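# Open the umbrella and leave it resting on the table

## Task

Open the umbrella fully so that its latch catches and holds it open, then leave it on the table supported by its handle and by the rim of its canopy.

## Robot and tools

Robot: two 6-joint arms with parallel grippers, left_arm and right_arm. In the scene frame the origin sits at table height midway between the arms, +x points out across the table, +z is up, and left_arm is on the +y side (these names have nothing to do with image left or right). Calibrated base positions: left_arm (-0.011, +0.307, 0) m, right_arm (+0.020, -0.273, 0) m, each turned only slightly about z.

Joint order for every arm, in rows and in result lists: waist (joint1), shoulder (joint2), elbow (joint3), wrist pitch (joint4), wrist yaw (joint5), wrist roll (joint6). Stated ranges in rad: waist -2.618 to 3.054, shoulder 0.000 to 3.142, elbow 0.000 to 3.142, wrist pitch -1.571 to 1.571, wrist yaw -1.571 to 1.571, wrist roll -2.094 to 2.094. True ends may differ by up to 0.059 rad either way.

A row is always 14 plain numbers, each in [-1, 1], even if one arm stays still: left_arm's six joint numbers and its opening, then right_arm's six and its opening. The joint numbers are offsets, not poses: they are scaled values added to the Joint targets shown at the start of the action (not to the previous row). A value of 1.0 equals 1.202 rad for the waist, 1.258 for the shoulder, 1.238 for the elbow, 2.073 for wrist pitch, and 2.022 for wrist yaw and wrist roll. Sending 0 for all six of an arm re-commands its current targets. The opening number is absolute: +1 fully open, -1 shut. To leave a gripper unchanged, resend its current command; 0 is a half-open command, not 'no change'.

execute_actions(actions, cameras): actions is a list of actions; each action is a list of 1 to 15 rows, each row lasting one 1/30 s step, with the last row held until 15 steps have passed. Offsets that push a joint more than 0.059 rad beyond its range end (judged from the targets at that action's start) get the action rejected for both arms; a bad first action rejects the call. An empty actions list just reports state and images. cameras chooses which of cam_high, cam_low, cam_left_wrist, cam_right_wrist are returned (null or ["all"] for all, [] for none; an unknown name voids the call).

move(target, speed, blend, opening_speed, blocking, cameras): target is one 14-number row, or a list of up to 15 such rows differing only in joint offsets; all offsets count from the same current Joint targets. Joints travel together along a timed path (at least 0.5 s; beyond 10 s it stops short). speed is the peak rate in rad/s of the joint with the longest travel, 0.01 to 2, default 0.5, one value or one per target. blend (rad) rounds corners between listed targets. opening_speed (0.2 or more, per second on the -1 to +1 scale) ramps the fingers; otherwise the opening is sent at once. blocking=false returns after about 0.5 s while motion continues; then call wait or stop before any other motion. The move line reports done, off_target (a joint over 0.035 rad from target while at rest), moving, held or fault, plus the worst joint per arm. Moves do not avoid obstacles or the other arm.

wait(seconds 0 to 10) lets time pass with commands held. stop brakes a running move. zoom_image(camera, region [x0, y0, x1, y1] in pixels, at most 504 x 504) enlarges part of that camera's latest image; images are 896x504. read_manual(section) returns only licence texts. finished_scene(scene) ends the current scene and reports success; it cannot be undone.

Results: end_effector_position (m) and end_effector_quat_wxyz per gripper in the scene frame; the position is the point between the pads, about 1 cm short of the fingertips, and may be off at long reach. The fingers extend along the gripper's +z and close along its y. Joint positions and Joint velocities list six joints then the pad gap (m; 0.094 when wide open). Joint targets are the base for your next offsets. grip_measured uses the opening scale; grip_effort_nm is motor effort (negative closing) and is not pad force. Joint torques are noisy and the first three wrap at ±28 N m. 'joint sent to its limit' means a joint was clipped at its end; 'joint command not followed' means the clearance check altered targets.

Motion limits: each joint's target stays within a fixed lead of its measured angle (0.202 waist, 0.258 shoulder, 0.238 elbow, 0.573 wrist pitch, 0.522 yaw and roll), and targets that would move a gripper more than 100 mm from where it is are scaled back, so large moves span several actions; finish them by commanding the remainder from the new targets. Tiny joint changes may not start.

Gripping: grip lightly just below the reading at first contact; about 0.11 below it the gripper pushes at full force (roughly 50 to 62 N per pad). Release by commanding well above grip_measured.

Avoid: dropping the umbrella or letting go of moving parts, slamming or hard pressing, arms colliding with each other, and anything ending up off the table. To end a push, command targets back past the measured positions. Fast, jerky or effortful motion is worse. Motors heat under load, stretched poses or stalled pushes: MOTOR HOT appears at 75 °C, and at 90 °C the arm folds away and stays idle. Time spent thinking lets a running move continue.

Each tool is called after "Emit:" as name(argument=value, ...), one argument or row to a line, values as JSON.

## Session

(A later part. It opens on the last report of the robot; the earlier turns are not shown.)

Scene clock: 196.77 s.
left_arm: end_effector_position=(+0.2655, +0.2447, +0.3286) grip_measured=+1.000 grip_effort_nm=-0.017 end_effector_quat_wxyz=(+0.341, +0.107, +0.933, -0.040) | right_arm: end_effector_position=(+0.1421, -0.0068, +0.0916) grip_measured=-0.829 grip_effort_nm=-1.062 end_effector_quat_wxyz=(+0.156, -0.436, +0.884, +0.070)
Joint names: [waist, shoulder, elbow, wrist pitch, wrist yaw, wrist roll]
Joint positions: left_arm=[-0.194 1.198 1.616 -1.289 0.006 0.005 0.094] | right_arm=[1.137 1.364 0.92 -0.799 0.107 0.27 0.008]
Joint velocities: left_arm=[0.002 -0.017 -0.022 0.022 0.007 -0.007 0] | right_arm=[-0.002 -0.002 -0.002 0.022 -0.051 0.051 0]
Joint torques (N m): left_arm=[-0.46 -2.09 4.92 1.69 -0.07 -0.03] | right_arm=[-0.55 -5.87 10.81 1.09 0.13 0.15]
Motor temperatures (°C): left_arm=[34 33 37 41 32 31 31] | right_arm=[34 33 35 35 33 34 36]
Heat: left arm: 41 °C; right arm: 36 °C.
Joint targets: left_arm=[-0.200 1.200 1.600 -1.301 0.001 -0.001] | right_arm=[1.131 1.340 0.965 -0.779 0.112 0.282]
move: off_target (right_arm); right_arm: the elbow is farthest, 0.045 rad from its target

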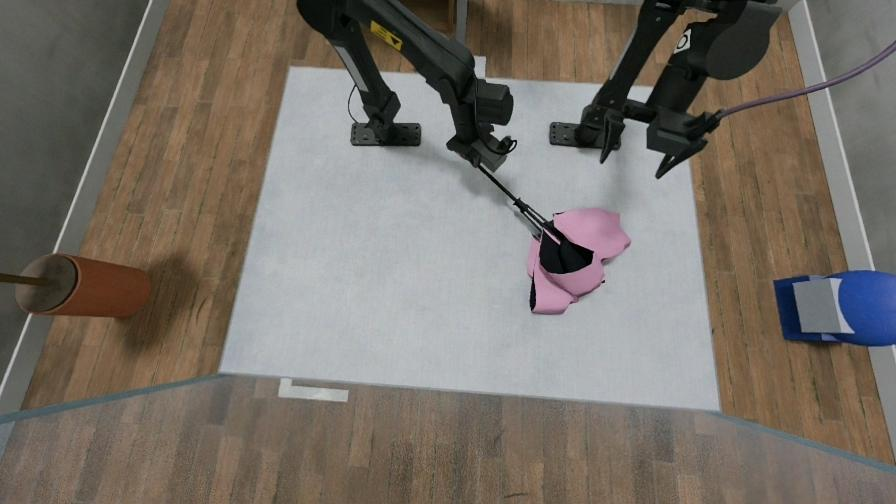

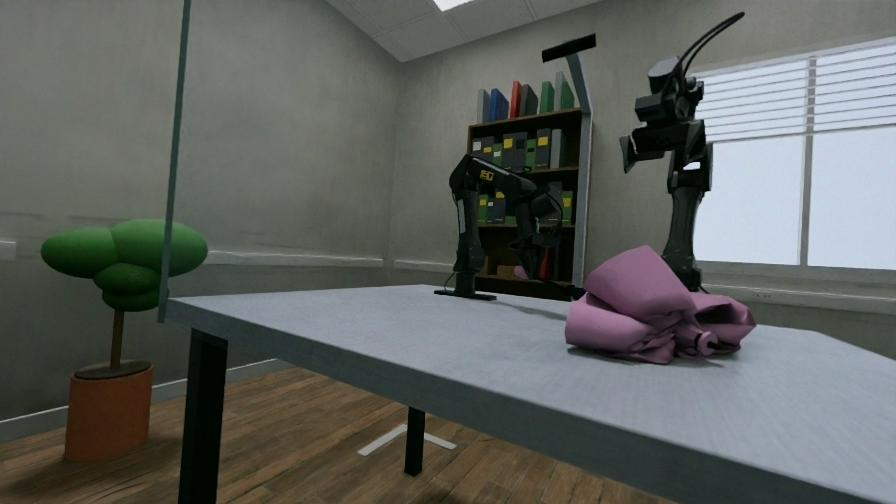

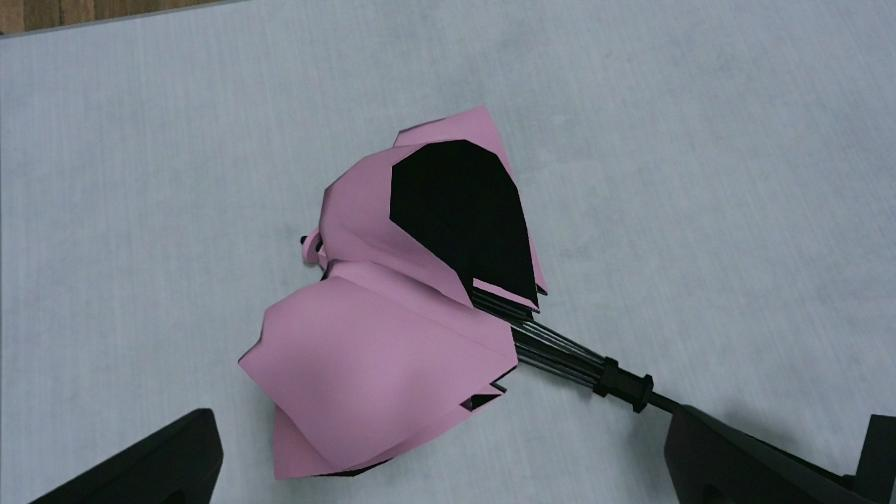

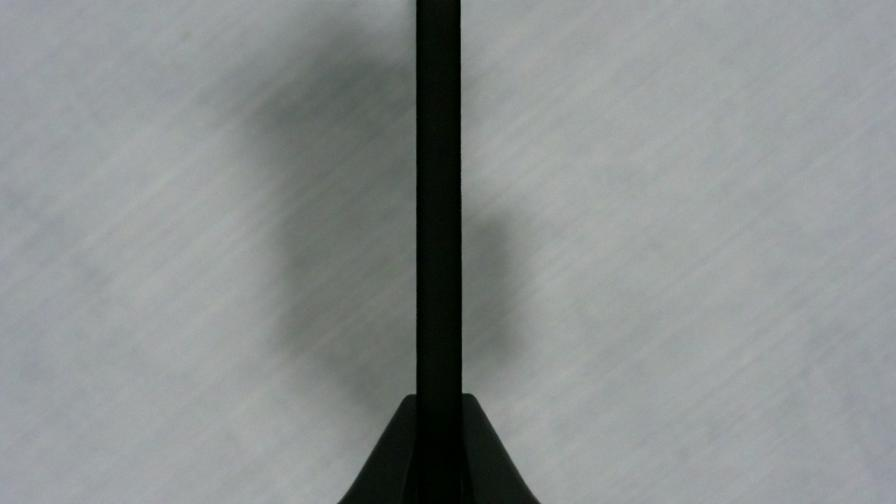

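Emit:
zoom_image(
  camera="cam_left_wrist",
  region=[570, 330, 720, 414],
)

Emit:
zoom_image(
  camera="cam_left_wrist",
  region=[670, 380, 896, 504],
)

Scaled by 3.360 from the camera's 896x504 image, which has a finer 1280x720 frame.

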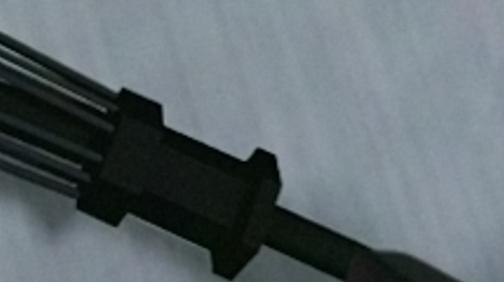

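Scaled by 2.230 from the camera's 896x504 image, which has a finer 1280x720 frame.

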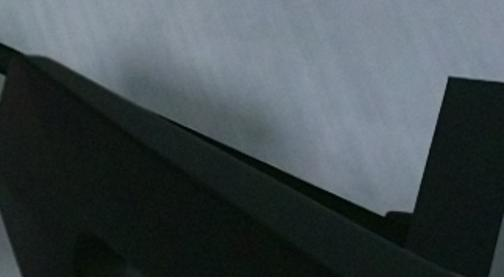

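Emit:
move(
  target=[0,0,0,0,0,0,1.0,-0.218,0,0,0,0,0,-0.93],
  speed=0.25,
)

Scene clock: 213.53 s.
left_arm: end_effector_position=(+0.2654, +0.2447, +0.3286) grip_measured=+1.000 grip_effort_nm=-0.007 end_effector_quat_wxyz=(+0.340, +0.107, +0.933, -0.040) | right_arm: end_effector_position=(+0.2053, -0.0468, +0.0913) grip_measured=-0.829 grip_effort_nm=-1.067 end_effector_quat_wxyz=(+0.160, -0.316, +0.934, +0.054)
Joint names: [waist, shoulder, elbow, wrist pitch, wrist yaw, wrist roll]
Joint positions: left_arm=[-0.194 1.198 1.616 -1.289 0.006 0.005 0.094] | right_arm=[0.873 1.364 0.92 -0.801 0.095 0.271 0.008]
Joint velocities: left_arm=[0.002 -0.002 -0.002 0.051 -0.007 -0.022 0] | right_arm=[0.002 0.012 0.002 0.022 0.081 -0.051 -0.001]
Joint torques (N m): left_arm=[-0.46 -2.07 4.92 1.68 -0.07 -0.02] | right_arm=[-0.42 -5.9 10.81 1.11 0.27 0.15]
Motor temperatures (°C): left_arm=[34 33 37 41 32 31 30] | right_arm=[34 33 35 35 33 34 36]
Heat: left arm: 41 °C; right arm: 36 °C.
Joint targets: left_arm=[-0.200 1.200 1.600 -1.301 0.001 -0.001] | right_arm=[0.869 1.340 0.965 -0.779 0.113 0.283]
move: off_target (right_arm); right_arm: the elbow is farthest, 0.045 rad from its target

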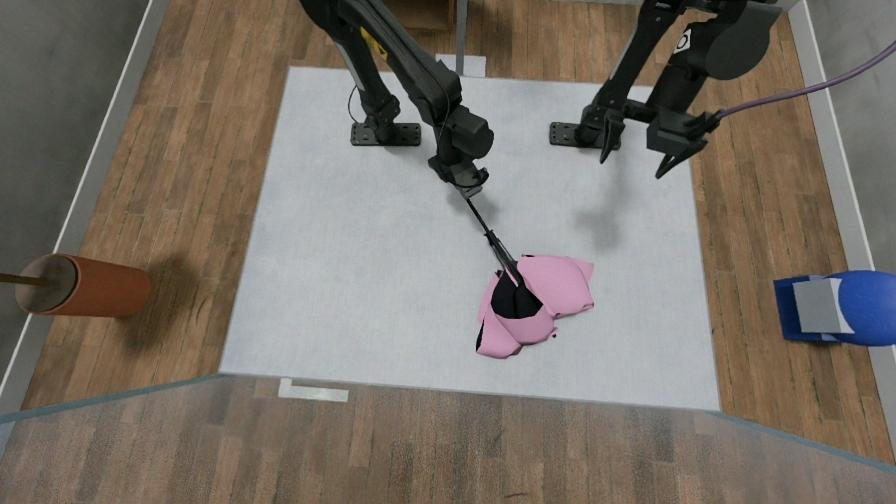

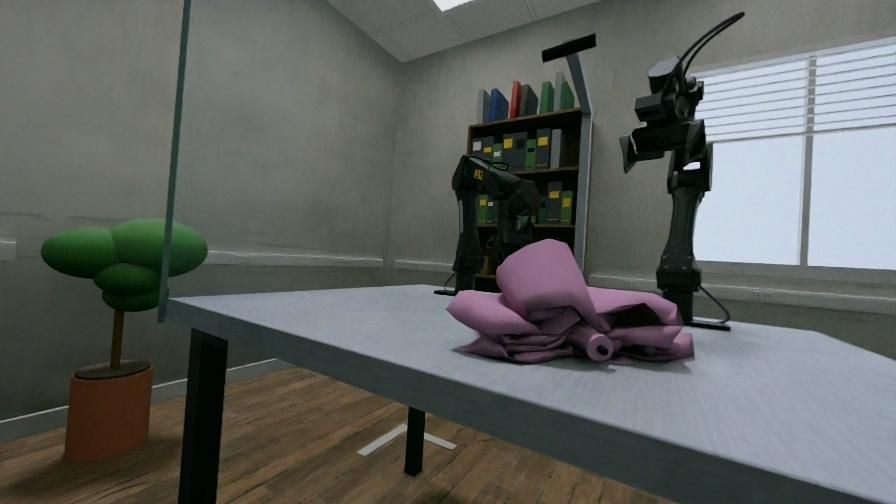

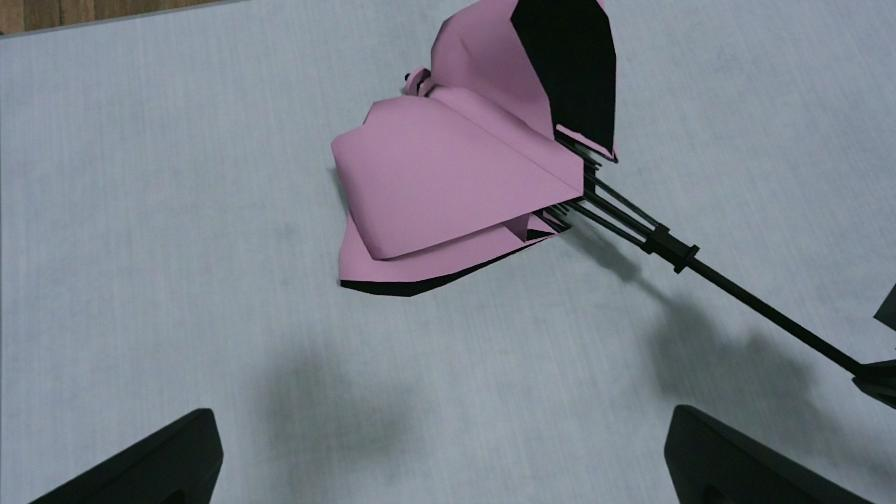

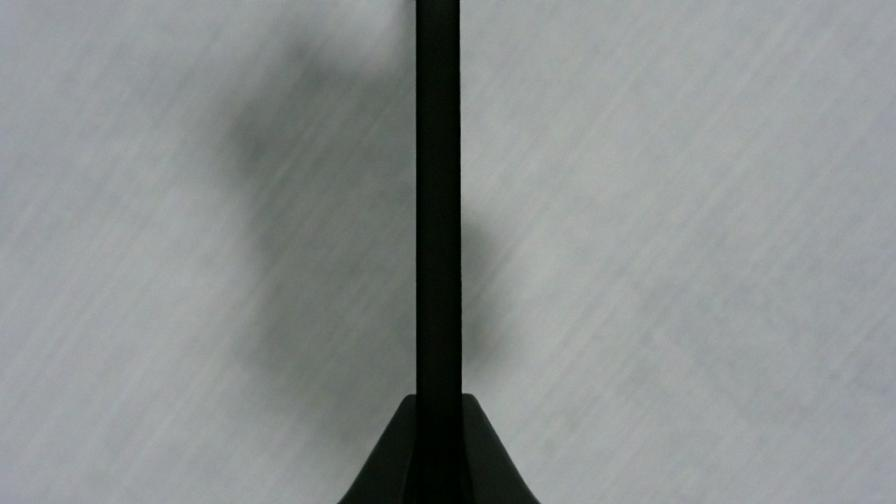

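Emit:
zoom_image(
  camera="cam_left_wrist",
  region=[620, 200, 900, 400],
)

Invalid region (620, 200, 900, 400): it reaches outside that camera's 896x504 image.

Emit:
zoom_image(
  camera="cam_left_wrist",
  region=[630, 210, 742, 290],
)

Emit:
zoom_image(
  camera="cam_left_wrist",
  region=[784, 310, 896, 420],
)

Scaled by 4.500 from the camera's 896x504 image, which has a finer 1280x720 frame.

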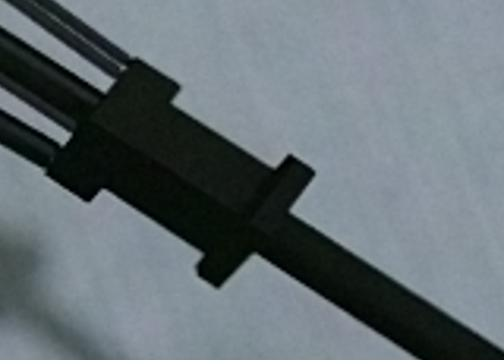

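Scaled by 4.500 from the camera's 896x504 image, which has a finer 1280x720 frame.

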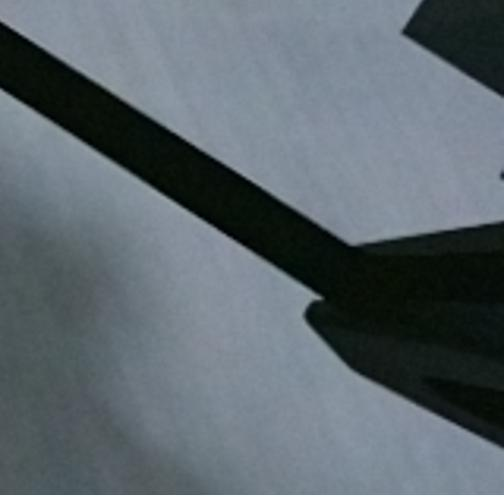

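Emit:
move(
  target=[-0.4576,-0.0795,-0.8481,0.6276,-0.0994,-0.8353,-0.25,0,0,0,0,0,0,-0.93],
  speed=0.9,
  cameras=["cam_high","cam_left_wrist"],
)

Scene clock: 234.10 s.
left_arm: end_effector_position=(+0.2667, +0.0850, +0.1510) grip_measured=-0.249 grip_effort_nm=-0.085 end_effector_quat_wxyz=(+0.240, -0.426, +0.758, -0.432) | right_arm: end_effector_position=(+0.2052, -0.0470, +0.0912) grip_measured=-0.829 grip_effort_nm=-1.067 end_effector_quat_wxyz=(+0.159, -0.316, +0.934, +0.053)
Joint names: [waist, shoulder, elbow, wrist pitch, wrist yaw, wrist roll]
Joint positions: left_arm=[-0.744 1.116 0.566 0.002 -0.188 -1.689 0.035] | right_arm=[0.873 1.364 0.92 -0.802 0.095 0.271 0.008]
Joint velocities: left_arm=[-0.017 -0.012 -0.012 0.051 0.007 -0.022 -0.001] | right_arm=[0.027 -0.007 -0.012 -0.022 0.066 -0.022 0]
Joint torques (N m): left_arm=[-0.46 -3.97 6.27 2.16 -0.2 0.05] | right_arm=[-0.44 -5.93 10.81 1.14 0.26 0.13]
Motor temperatures (°C): left_arm=[34 33 37 41 32 31 30] | right_arm=[34 33 35 36 33 34 36]
Heat: left arm: 41 °C; right arm: 36 °C.
Joint targets: left_arm=[-0.750 1.100 0.550 0.000 -0.200 -1.689] | right_arm=[0.869 1.340 0.965 -0.779 0.113 0.283]
move: off_target (right_arm); right_arm: the elbow is farthest, 0.045 rad from its target
Images, in order (width x height): cam_high 896x504, cam_left_wrist 896x504.

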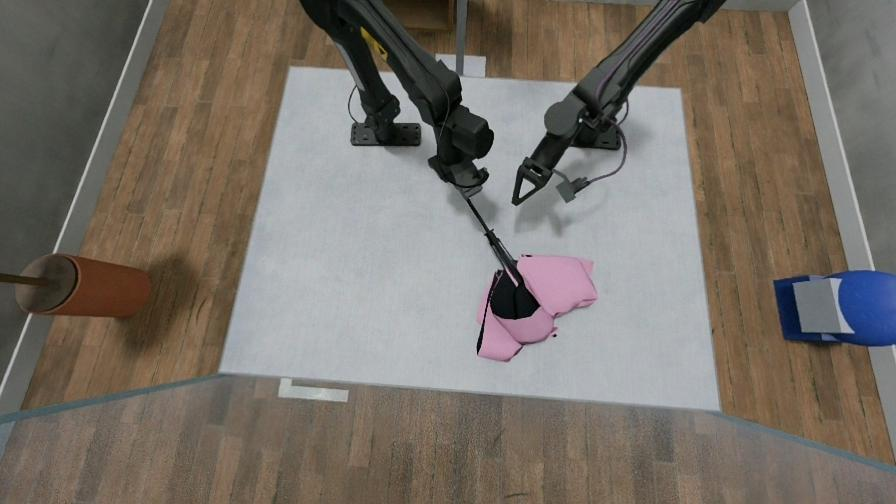

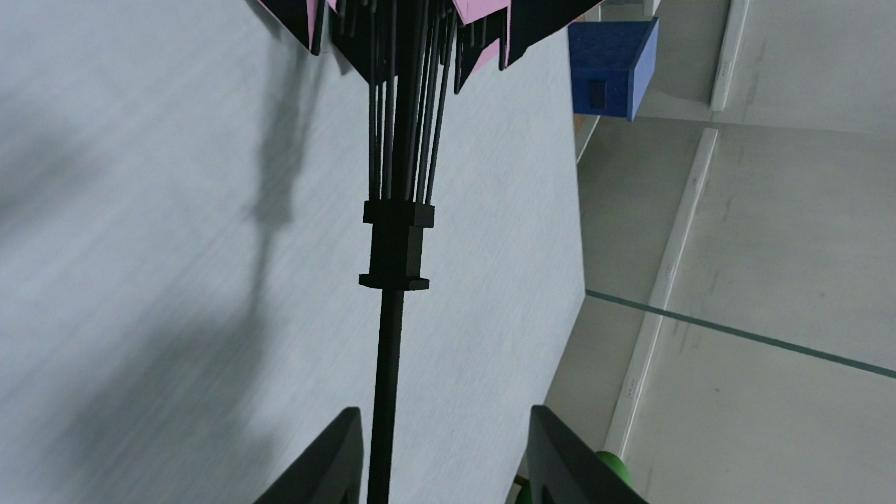

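Emit:
zoom_image(
  camera="cam_left_wrist",
  region=[320, 180, 480, 310],
)

Emit:
zoom_image(
  camera="cam_left_wrist",
  region=[320, 300, 570, 504],
)

Scaled by 3.150 from the camera's 896x504 image, which has a finer 1280x720 frame.

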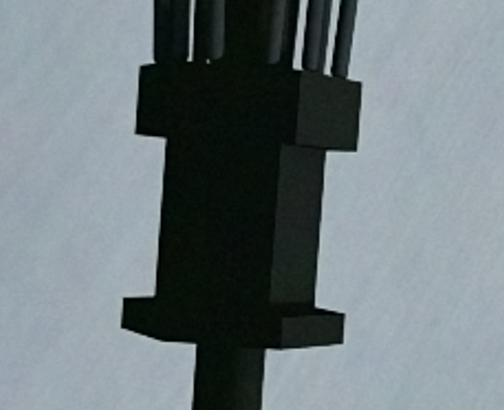

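Scaled by 2.016 from the camera's 896x504 image, which has a finer 1280x720 frame.

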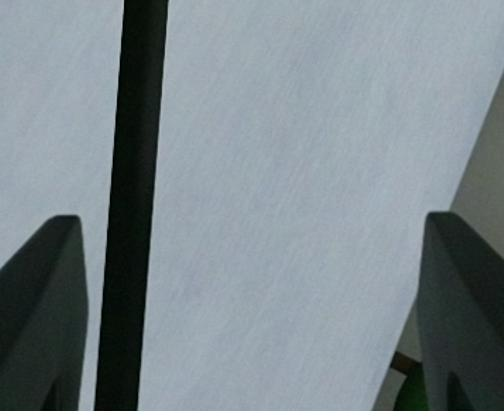

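Emit:
move(
  target=[-0.0907,0.2719,-0.2456,0.4288,-0.0282,-0.0054,-0.25,0,0,0,0,0,0,-0.93],
  speed=0.5,
  cameras=["cam_high","cam_left_wrist"],
)

Scene clock: 255.87 s.
left_arm: end_effector_position=(+0.2582, +0.0523, +0.1104) grip_measured=-0.249 grip_effort_nm=-0.081 end_effector_quat_wxyz=(+0.260, -0.385, +0.697, -0.546) | right_arm: end_effector_position=(+0.2052, -0.0470, +0.0912) grip_measured=-0.829 grip_effort_nm=-1.067 end_effector_quat_wxyz=(+0.159, -0.316, +0.934, +0.053)
Joint names: [waist, shoulder, elbow, wrist pitch, wrist yaw, wrist roll]
Joint positions: left_arm=[-0.852 1.432 0.261 0.89 -0.247 -1.701 0.035] | right_arm=[0.873 1.364 0.92 -0.802 0.095 0.271 0.008]
Joint velocities: left_arm=[-0.012 0.002 -0.012 0.007 -0.007 -0.007 0] | right_arm=[-0.012 0.017 0.002 -0.051 0.051 -0.007 -0.001]
Joint torques (N m): left_arm=[-0.61 -2.86 4.36 2.32 -0.16 0.05] | right_arm=[-0.49 -5.9 10.8 1.14 0.27 0.13]
Motor temperatures (°C): left_arm=[34 34 37 42 32 31 30] | right_arm=[34 33 35 36 33 34 36]
Heat: left arm: 42 °C; right arm: 36 °C.
Joint targets: left_arm=[-0.859 1.442 0.245 0.889 -0.257 -1.700] | right_arm=[0.869 1.340 0.965 -0.779 0.113 0.283]
move: off_target (right_arm); right_arm: the elbow is farthest, 0.045 rad from its target
Images, in order (width x height): cam_high 896x504, cam_left_wrist 896x504.

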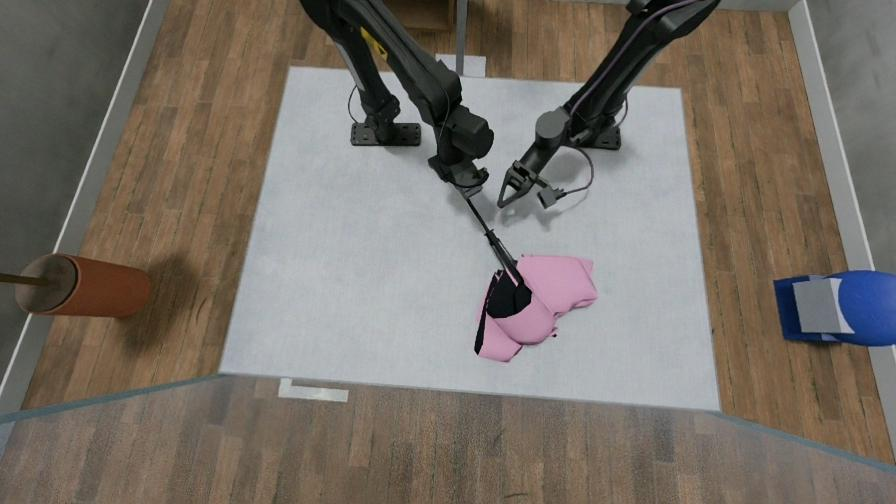

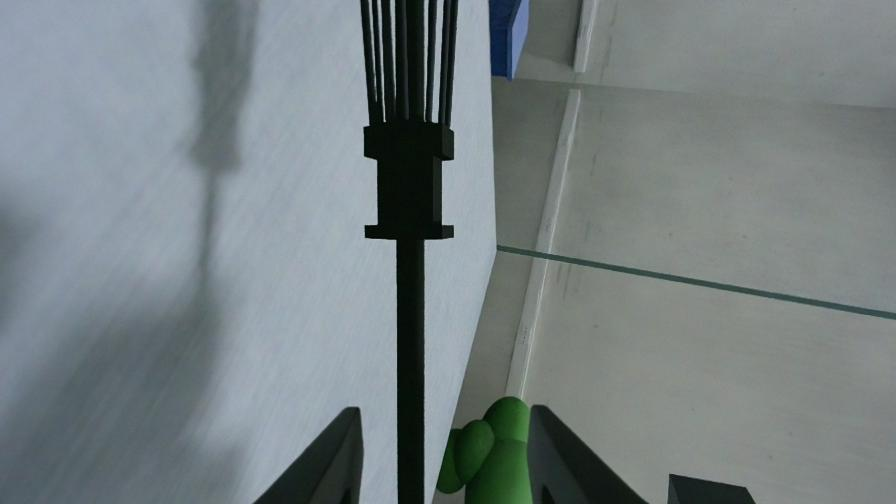

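Emit:
move(
  target=[0.0349,0.3047,0.1611,0.0900,0.0199,0.0059,-0.2,0,0,0,0,0,0,-0.93],
  speed=0.35,
)

Scene clock: 267.97 s.
left_arm: end_effector_position=(+0.2962, +0.0172, +0.0724) grip_measured=-0.201 grip_effort_nm=0.071 end_effector_quat_wxyz=(+0.256, -0.390, +0.703, -0.537) | right_arm: end_effector_position=(+0.2051, -0.0471, +0.0912) grip_measured=-0.829 grip_effort_nm=-1.057 end_effector_quat_wxyz=(+0.159, -0.316, +0.934, +0.053)
Joint names: [waist, shoulder, elbow, wrist pitch, wrist yaw, wrist roll]
Joint positions: left_arm=[-0.824 1.809 0.427 1.077 -0.22 -1.701 0.038] | right_arm=[0.873 1.364 0.92 -0.802 0.095 0.271 0.008]
Joint velocities: left_arm=[-0.002 -0.002 -0.002 -0.081 -0.095 -0.051 0] | right_arm=[-0.032 0.017 0.007 -0.095 -0.066 -0.051 -0.001]
Joint torques (N m): left_arm=[0.68 -4.56 5.94 2.31 -0.04 0.19] | right_arm=[-0.44 -5.91 10.81 1.14 0.27 0.14]
Motor temperatures (°C): left_arm=[34 34 37 44 32 31 30] | right_arm=[34 34 35 36 33 34 36]
Heat: left arm: 44 °C; right arm: 36 °C.
Joint targets: left_arm=[-0.817 1.825 0.445 1.076 -0.217 -1.689] | right_arm=[0.869 1.340 0.965 -0.779 0.113 0.283]
move: off_target (right_arm); right_arm: the elbow is farthest, 0.045 rad from its target

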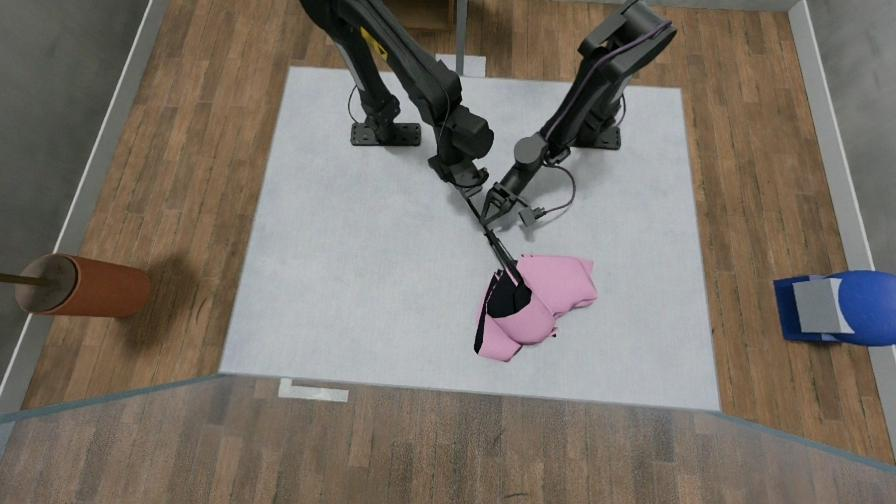

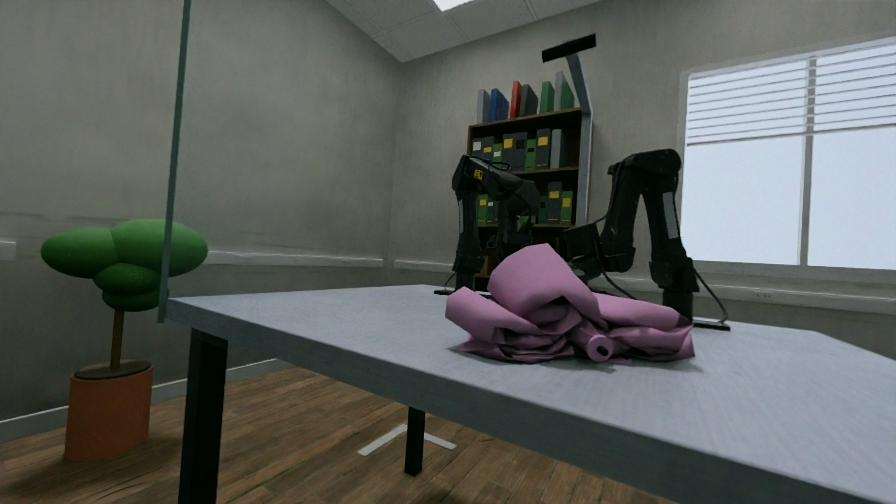

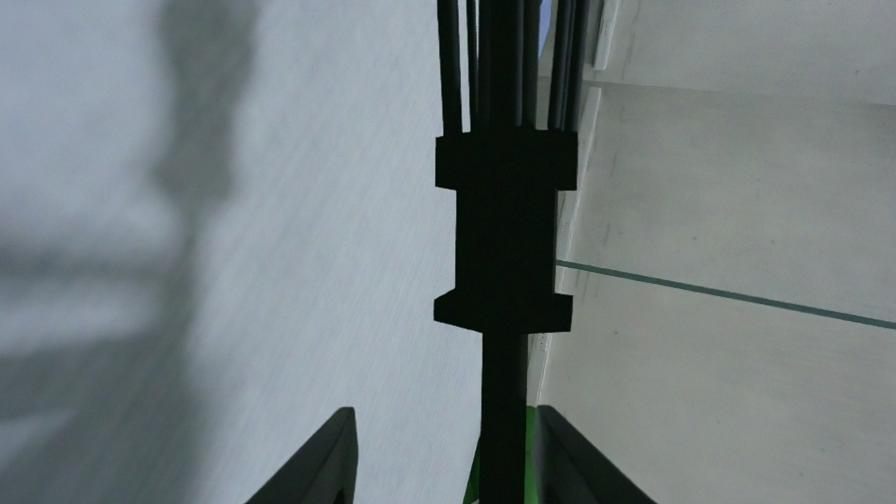

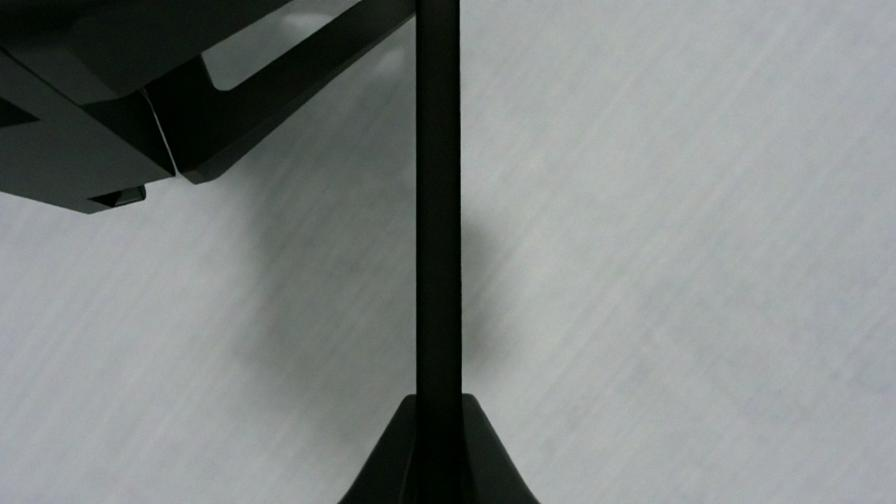

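Emit:
move(
  target=[0.0102,-0.0073,0.0456,-0.0313,0.0058,0.0019,-0.2,0,0,0,0,0,0,-0.93],
  speed=0.2,
  cameras=["cam_left_wrist"],
)

Scene clock: 279.73 s.
left_arm: end_effector_position=(+0.3074, +0.0094, +0.0809) grip_measured=-0.201 grip_effort_nm=0.061 end_effector_quat_wxyz=(+0.256, -0.389, +0.700, -0.541) | right_arm: end_effector_position=(+0.2051, -0.0471, +0.0912) grip_measured=-0.829 grip_effort_nm=-1.062 end_effector_quat_wxyz=(+0.159, -0.316, +0.934, +0.053)
Joint names: [waist, shoulder, elbow, wrist pitch, wrist yaw, wrist roll]
Joint positions: left_arm=[-0.812 1.809 0.482 1.031 -0.208 -1.698 0.038] | right_arm=[0.873 1.364 0.92 -0.802 0.095 0.271 0.008]
Joint velocities: left_arm=[-0.017 -0.007 0.012 0.037 -0.007 0.007 0] | right_arm=[0.002 0.007 -0.002 0.022 0.051 -0.022 -0.002]
Joint torques (N m): left_arm=[0.68 -5.46 6.28 2.13 -0.03 0.19] | right_arm=[-0.43 -5.9 10.84 1.13 0.27 0.13]
Motor temperatures (°C): left_arm=[34 34 38 44 32 31 30] | right_arm=[34 34 36 36 33 34 37]
Heat: left arm: 44 °C; right arm: 37 °C.
Joint targets: left_arm=[-0.805 1.816 0.501 1.011 -0.205 -1.685] | right_arm=[0.869 1.340 0.965 -0.779 0.113 0.283]
move: off_target (right_arm); right_arm: the elbow is farthest, 0.045 rad from its target
Images, in order (width x height): cam_left_wrist 896x504.

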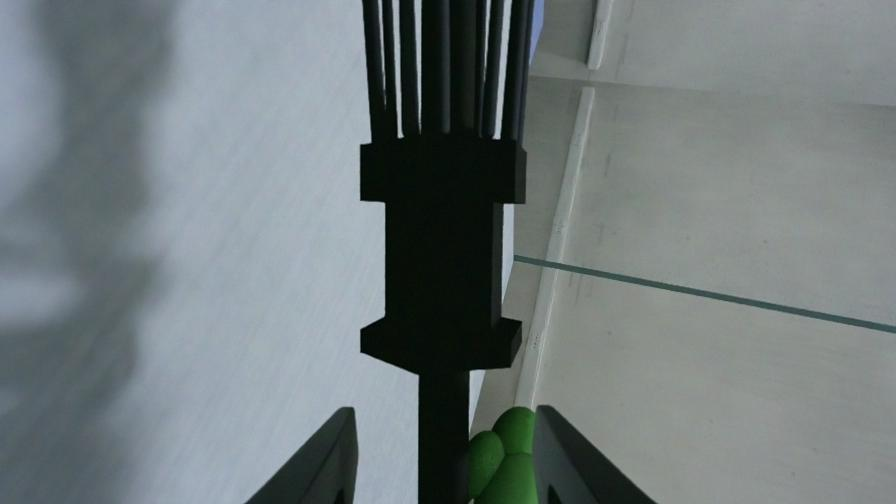

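Emit:
move(
  target=[0,0,0,0,0,0,-0.7,0,0,0,0,0,0,-0.93],
  opening_speed=1.0,
  cameras=["cam_left_wrist"],
)

Scene clock: 306.20 s.
left_arm: end_effector_position=(+0.3073, +0.0094, +0.0806) grip_measured=-0.699 grip_effort_nm=-0.081 end_effector_quat_wxyz=(+0.256, -0.389, +0.701, -0.540) | right_arm: end_effector_position=(+0.2051, -0.0471, +0.0912) grip_measured=-0.829 grip_effort_nm=-1.062 end_effector_quat_wxyz=(+0.159, -0.316, +0.934, +0.053)
Joint names: [waist, shoulder, elbow, wrist pitch, wrist yaw, wrist roll]
Joint positions: left_arm=[-0.812 1.809 0.482 1.03 -0.208 -1.698 0.014] | right_arm=[0.873 1.364 0.92 -0.802 0.095 0.271 0.008]
Joint velocities: left_arm=[-0.007 0.002 0.007 -0.007 -0.007 -0.051 0] | right_arm=[-0.007 -0.022 0.007 -0.022 -0.051 -0.007 0.003]
Joint torques (N m): left_arm=[0.68 -5.46 6.27 2.14 -0.04 0.18] | right_arm=[-0.46 -5.87 10.81 1.15 0.26 0.14]
Motor temperatures (°C): left_arm=[34 35 38 44 32 31 30] | right_arm=[34 34 36 36 33 34 37]
Heat: left arm: 44 °C; right arm: 37 °C.
Joint targets: left_arm=[-0.805 1.816 0.501 1.011 -0.205 -1.685] | right_arm=[0.869 1.340 0.965 -0.779 0.113 0.283]
move: off_target (right_arm); right_arm: the elbow is farthest, 0.045 rad from its target
Images, in order (width x height): cam_left_wrist 896x504.

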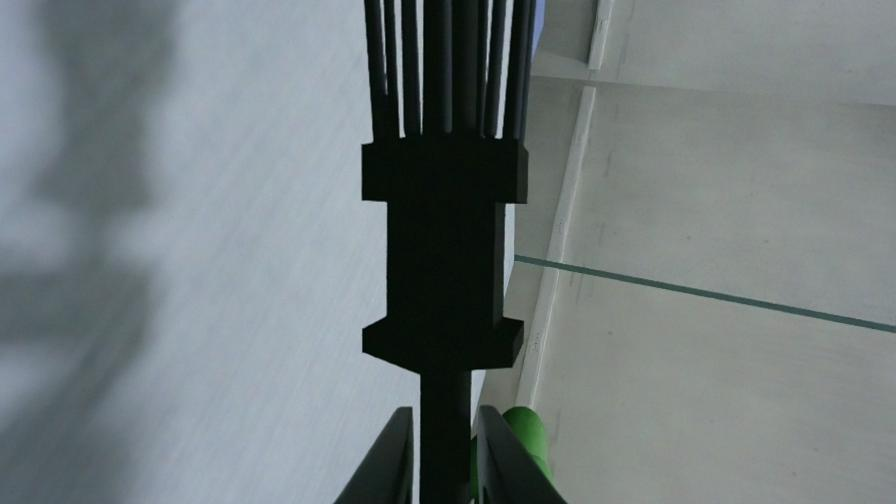

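Emit:
move(
  target=[
    [-0.0595,0.0140,-0.0008,0.0553,-0.0912,0.1397,-0.7,0.0582,-0.1550,-0.2908,0.1872,0.0514,0.0084,-0.93],
    [-0.1250,0.0909,-0.0023,0.1753,-0.1680,0.2918,-0.7,0.1240,-0.2321,-0.5477,0.4199,0.1170,0.0015,-0.93],
  ],
  speed=0.3,
  blend=0.1,
)

Scene clock: 311.60 s.
left_arm: end_effector_position=(+0.3049, +0.0082, +0.1128) grip_measured=-0.699 grip_effort_nm=-0.085 end_effector_quat_wxyz=(+0.500, -0.229, +0.697, -0.462) | right_arm: end_effector_position=(+0.2044, -0.0462, +0.0602) grip_measured=-0.829 grip_effort_nm=-1.072 end_effector_quat_wxyz=(+0.399, -0.289, +0.859, +0.137)
Joint names: [waist, shoulder, elbow, wrist pitch, wrist yaw, wrist roll]
Joint positions: left_arm=[-0.947 1.917 0.482 1.347 -0.542 -1.109 0.014] | right_arm=[1.012 1.071 0.3 0.027 0.32 0.288 0.008]
Joint velocities: left_arm=[0.007 0.002 -0.027 -0.022 -0.022 0.037 0] | right_arm=[0.002 -0.002 0.012 -0.022 -0.066 -0.022 0.001]
Joint torques (N m): left_arm=[-0.66 -5.34 5.38 2.54 -0.1 0.2] | right_arm=[0.55 -3.69 5.74 2.16 0.48 0]
Motor temperatures (°C): left_arm=[34 35 38 45 32 31 30] | right_arm=[34 34 36 37 33 34 37]
Heat: left arm: 45 °C; right arm: 37 °C.
Joint targets: left_arm=[-0.955 1.930 0.498 1.374 -0.545 -1.094] | right_arm=[1.018 1.048 0.287 0.092 0.349 0.286]
move: off_target (right_arm); right_arm: the wrist pitch is farthest, 0.065 rad from its target

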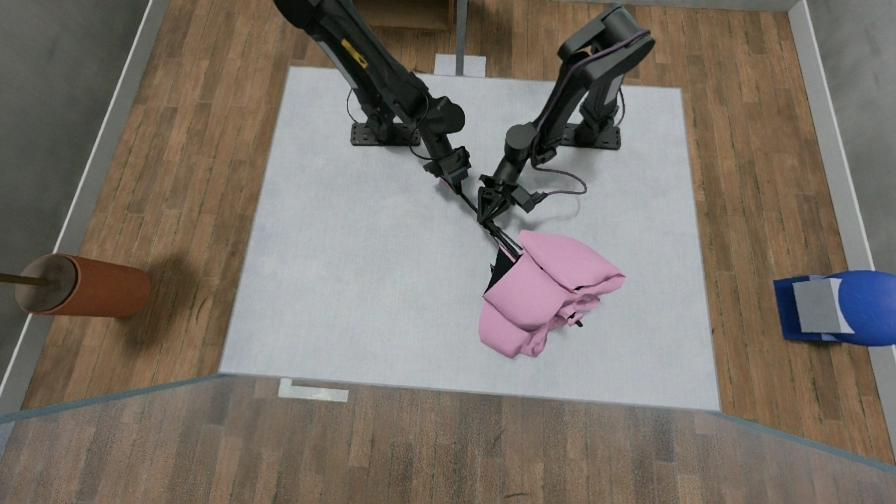

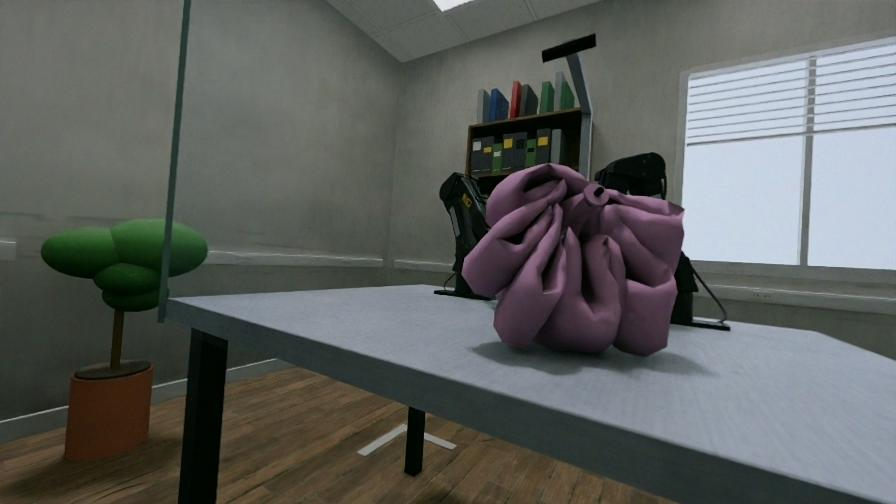

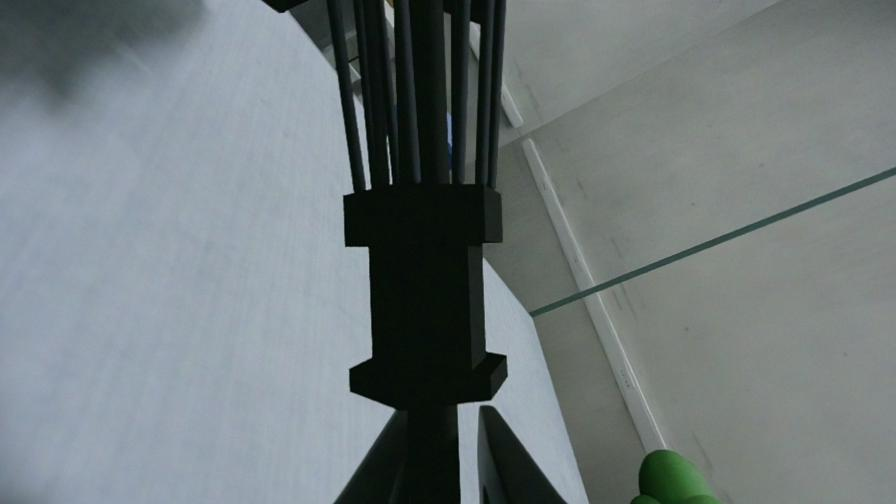

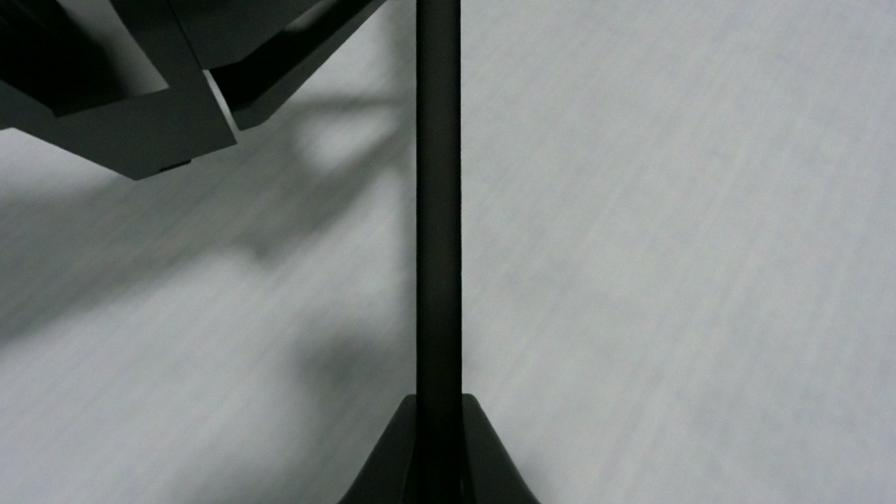

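Emit:
zoom_image(
  camera="cam_left_wrist",
  region=[310, 0, 610, 300],
)

Emit:
zoom_image(
  camera="cam_left_wrist",
  region=[330, 330, 560, 504],
)

Scaled by 1.680 from the camera's 896x504 image, which has a finer 1280x720 frame.

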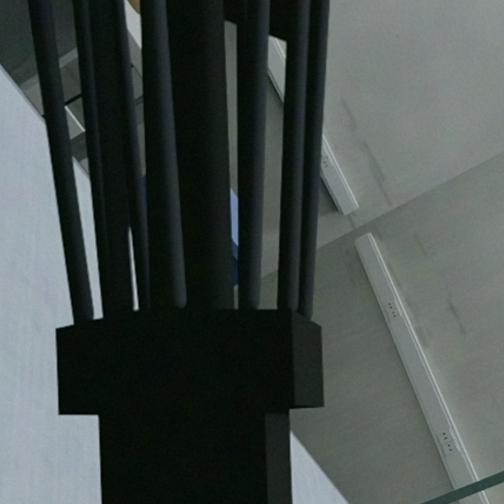

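Scaled by 2.191 from the camera's 896x504 image, which has a finer 1280x720 frame.

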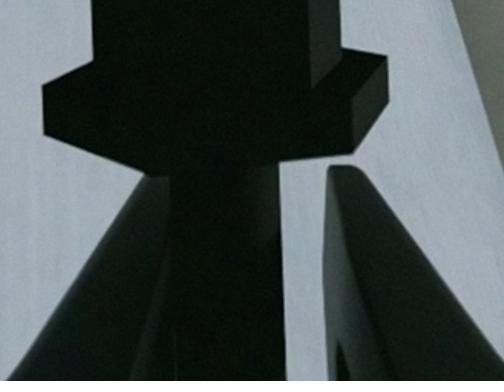

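Emit:
move(
  target=[0.0980,-0.0529,0.0096,-0.0353,0.0581,0.0057,-0.75,0,0,0,0,0,0,-0.93],
  speed=0.12,
)

Scene clock: 331.73 s.
left_arm: end_effector_position=(+0.3208, +0.0147, +0.1178) grip_measured=-0.749 grip_effort_nm=-0.071 end_effector_quat_wxyz=(+0.486, -0.212, +0.704, -0.472) | right_arm: end_effector_position=(+0.2069, -0.0465, +0.0624) grip_measured=-0.829 grip_effort_nm=-1.062 end_effector_quat_wxyz=(+0.406, -0.285, +0.858, +0.135)
Joint names: [waist, shoulder, elbow, wrist pitch, wrist yaw, wrist roll]
Joint positions: left_arm=[-0.856 1.886 0.487 1.312 -0.402 -1.097 0.012] | right_arm=[1.012 1.071 0.3 0.036 0.334 0.288 0.008]
Joint velocities: left_arm=[0.007 0.002 -0.022 -0.037 -0.095 0.022 0] | right_arm=[-0.007 -0.007 -0.002 0.022 0.037 -0.022 0]
Joint torques (N m): left_arm=[1.61 -8.05 6.24 2.2 -0.3 0.2] | right_arm=[0.59 -3.66 5.74 2.07 0.31 0]
Motor temperatures (°C): left_arm=[34 34 38 46 32 31 30] | right_arm=[34 34 36 41 33 34 37]
Heat: left arm: 46 °C; right arm: 41 °C.
Joint targets: left_arm=[-0.837 1.864 0.510 1.301 -0.428 -1.083] | right_arm=[1.018 1.048 0.287 0.092 0.349 0.286]
move: off_target (right_arm); right_arm: the wrist pitch is farthest, 0.056 rad from its target

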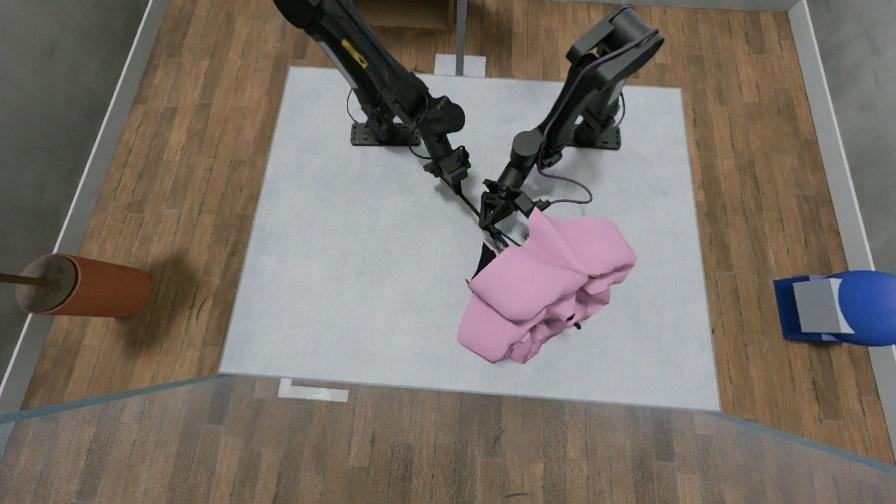

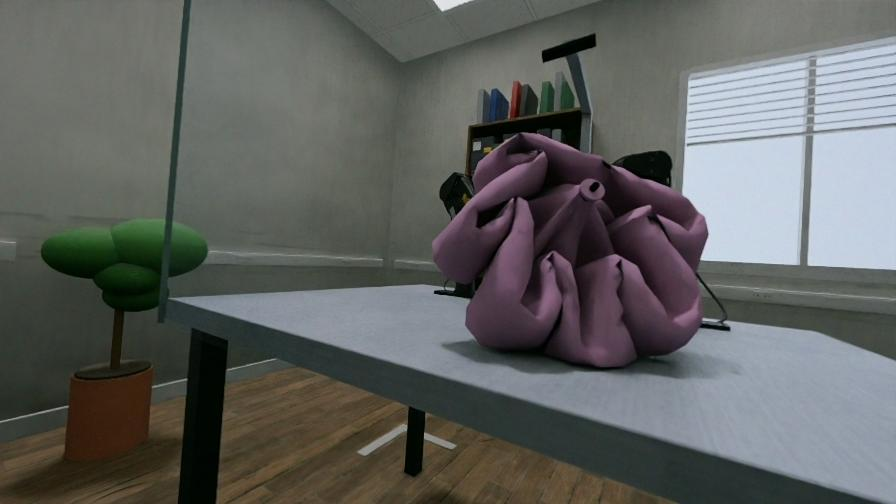

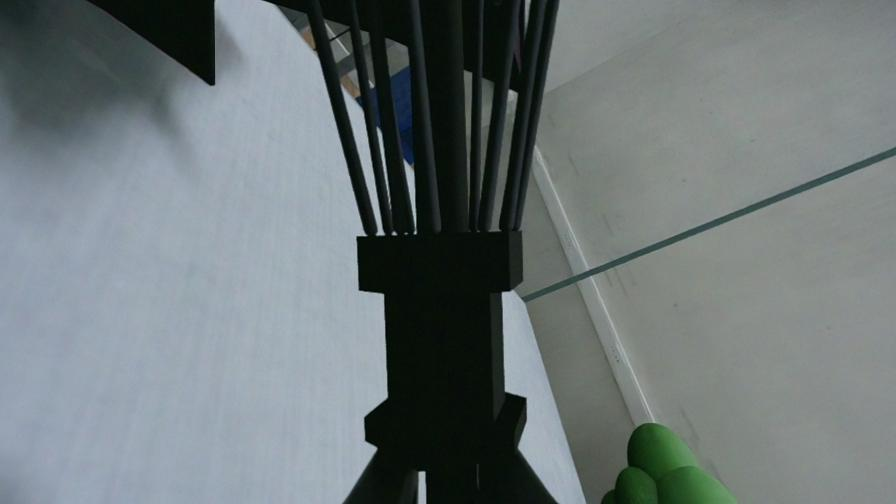

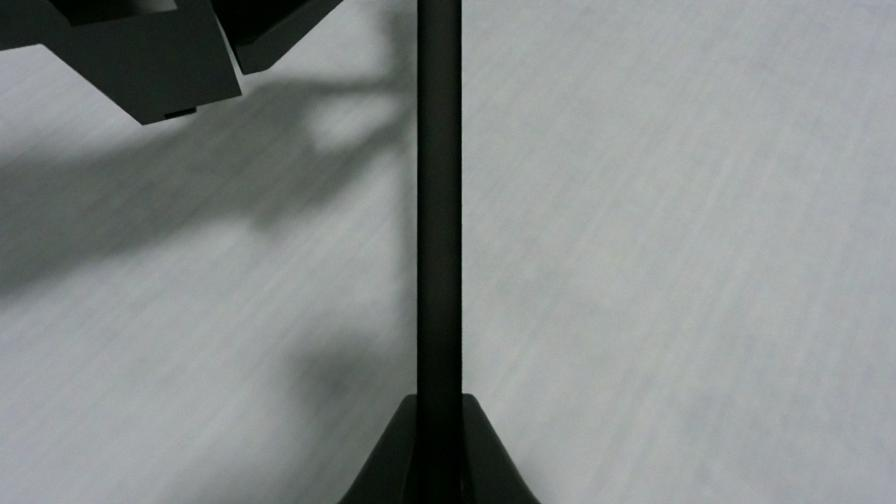

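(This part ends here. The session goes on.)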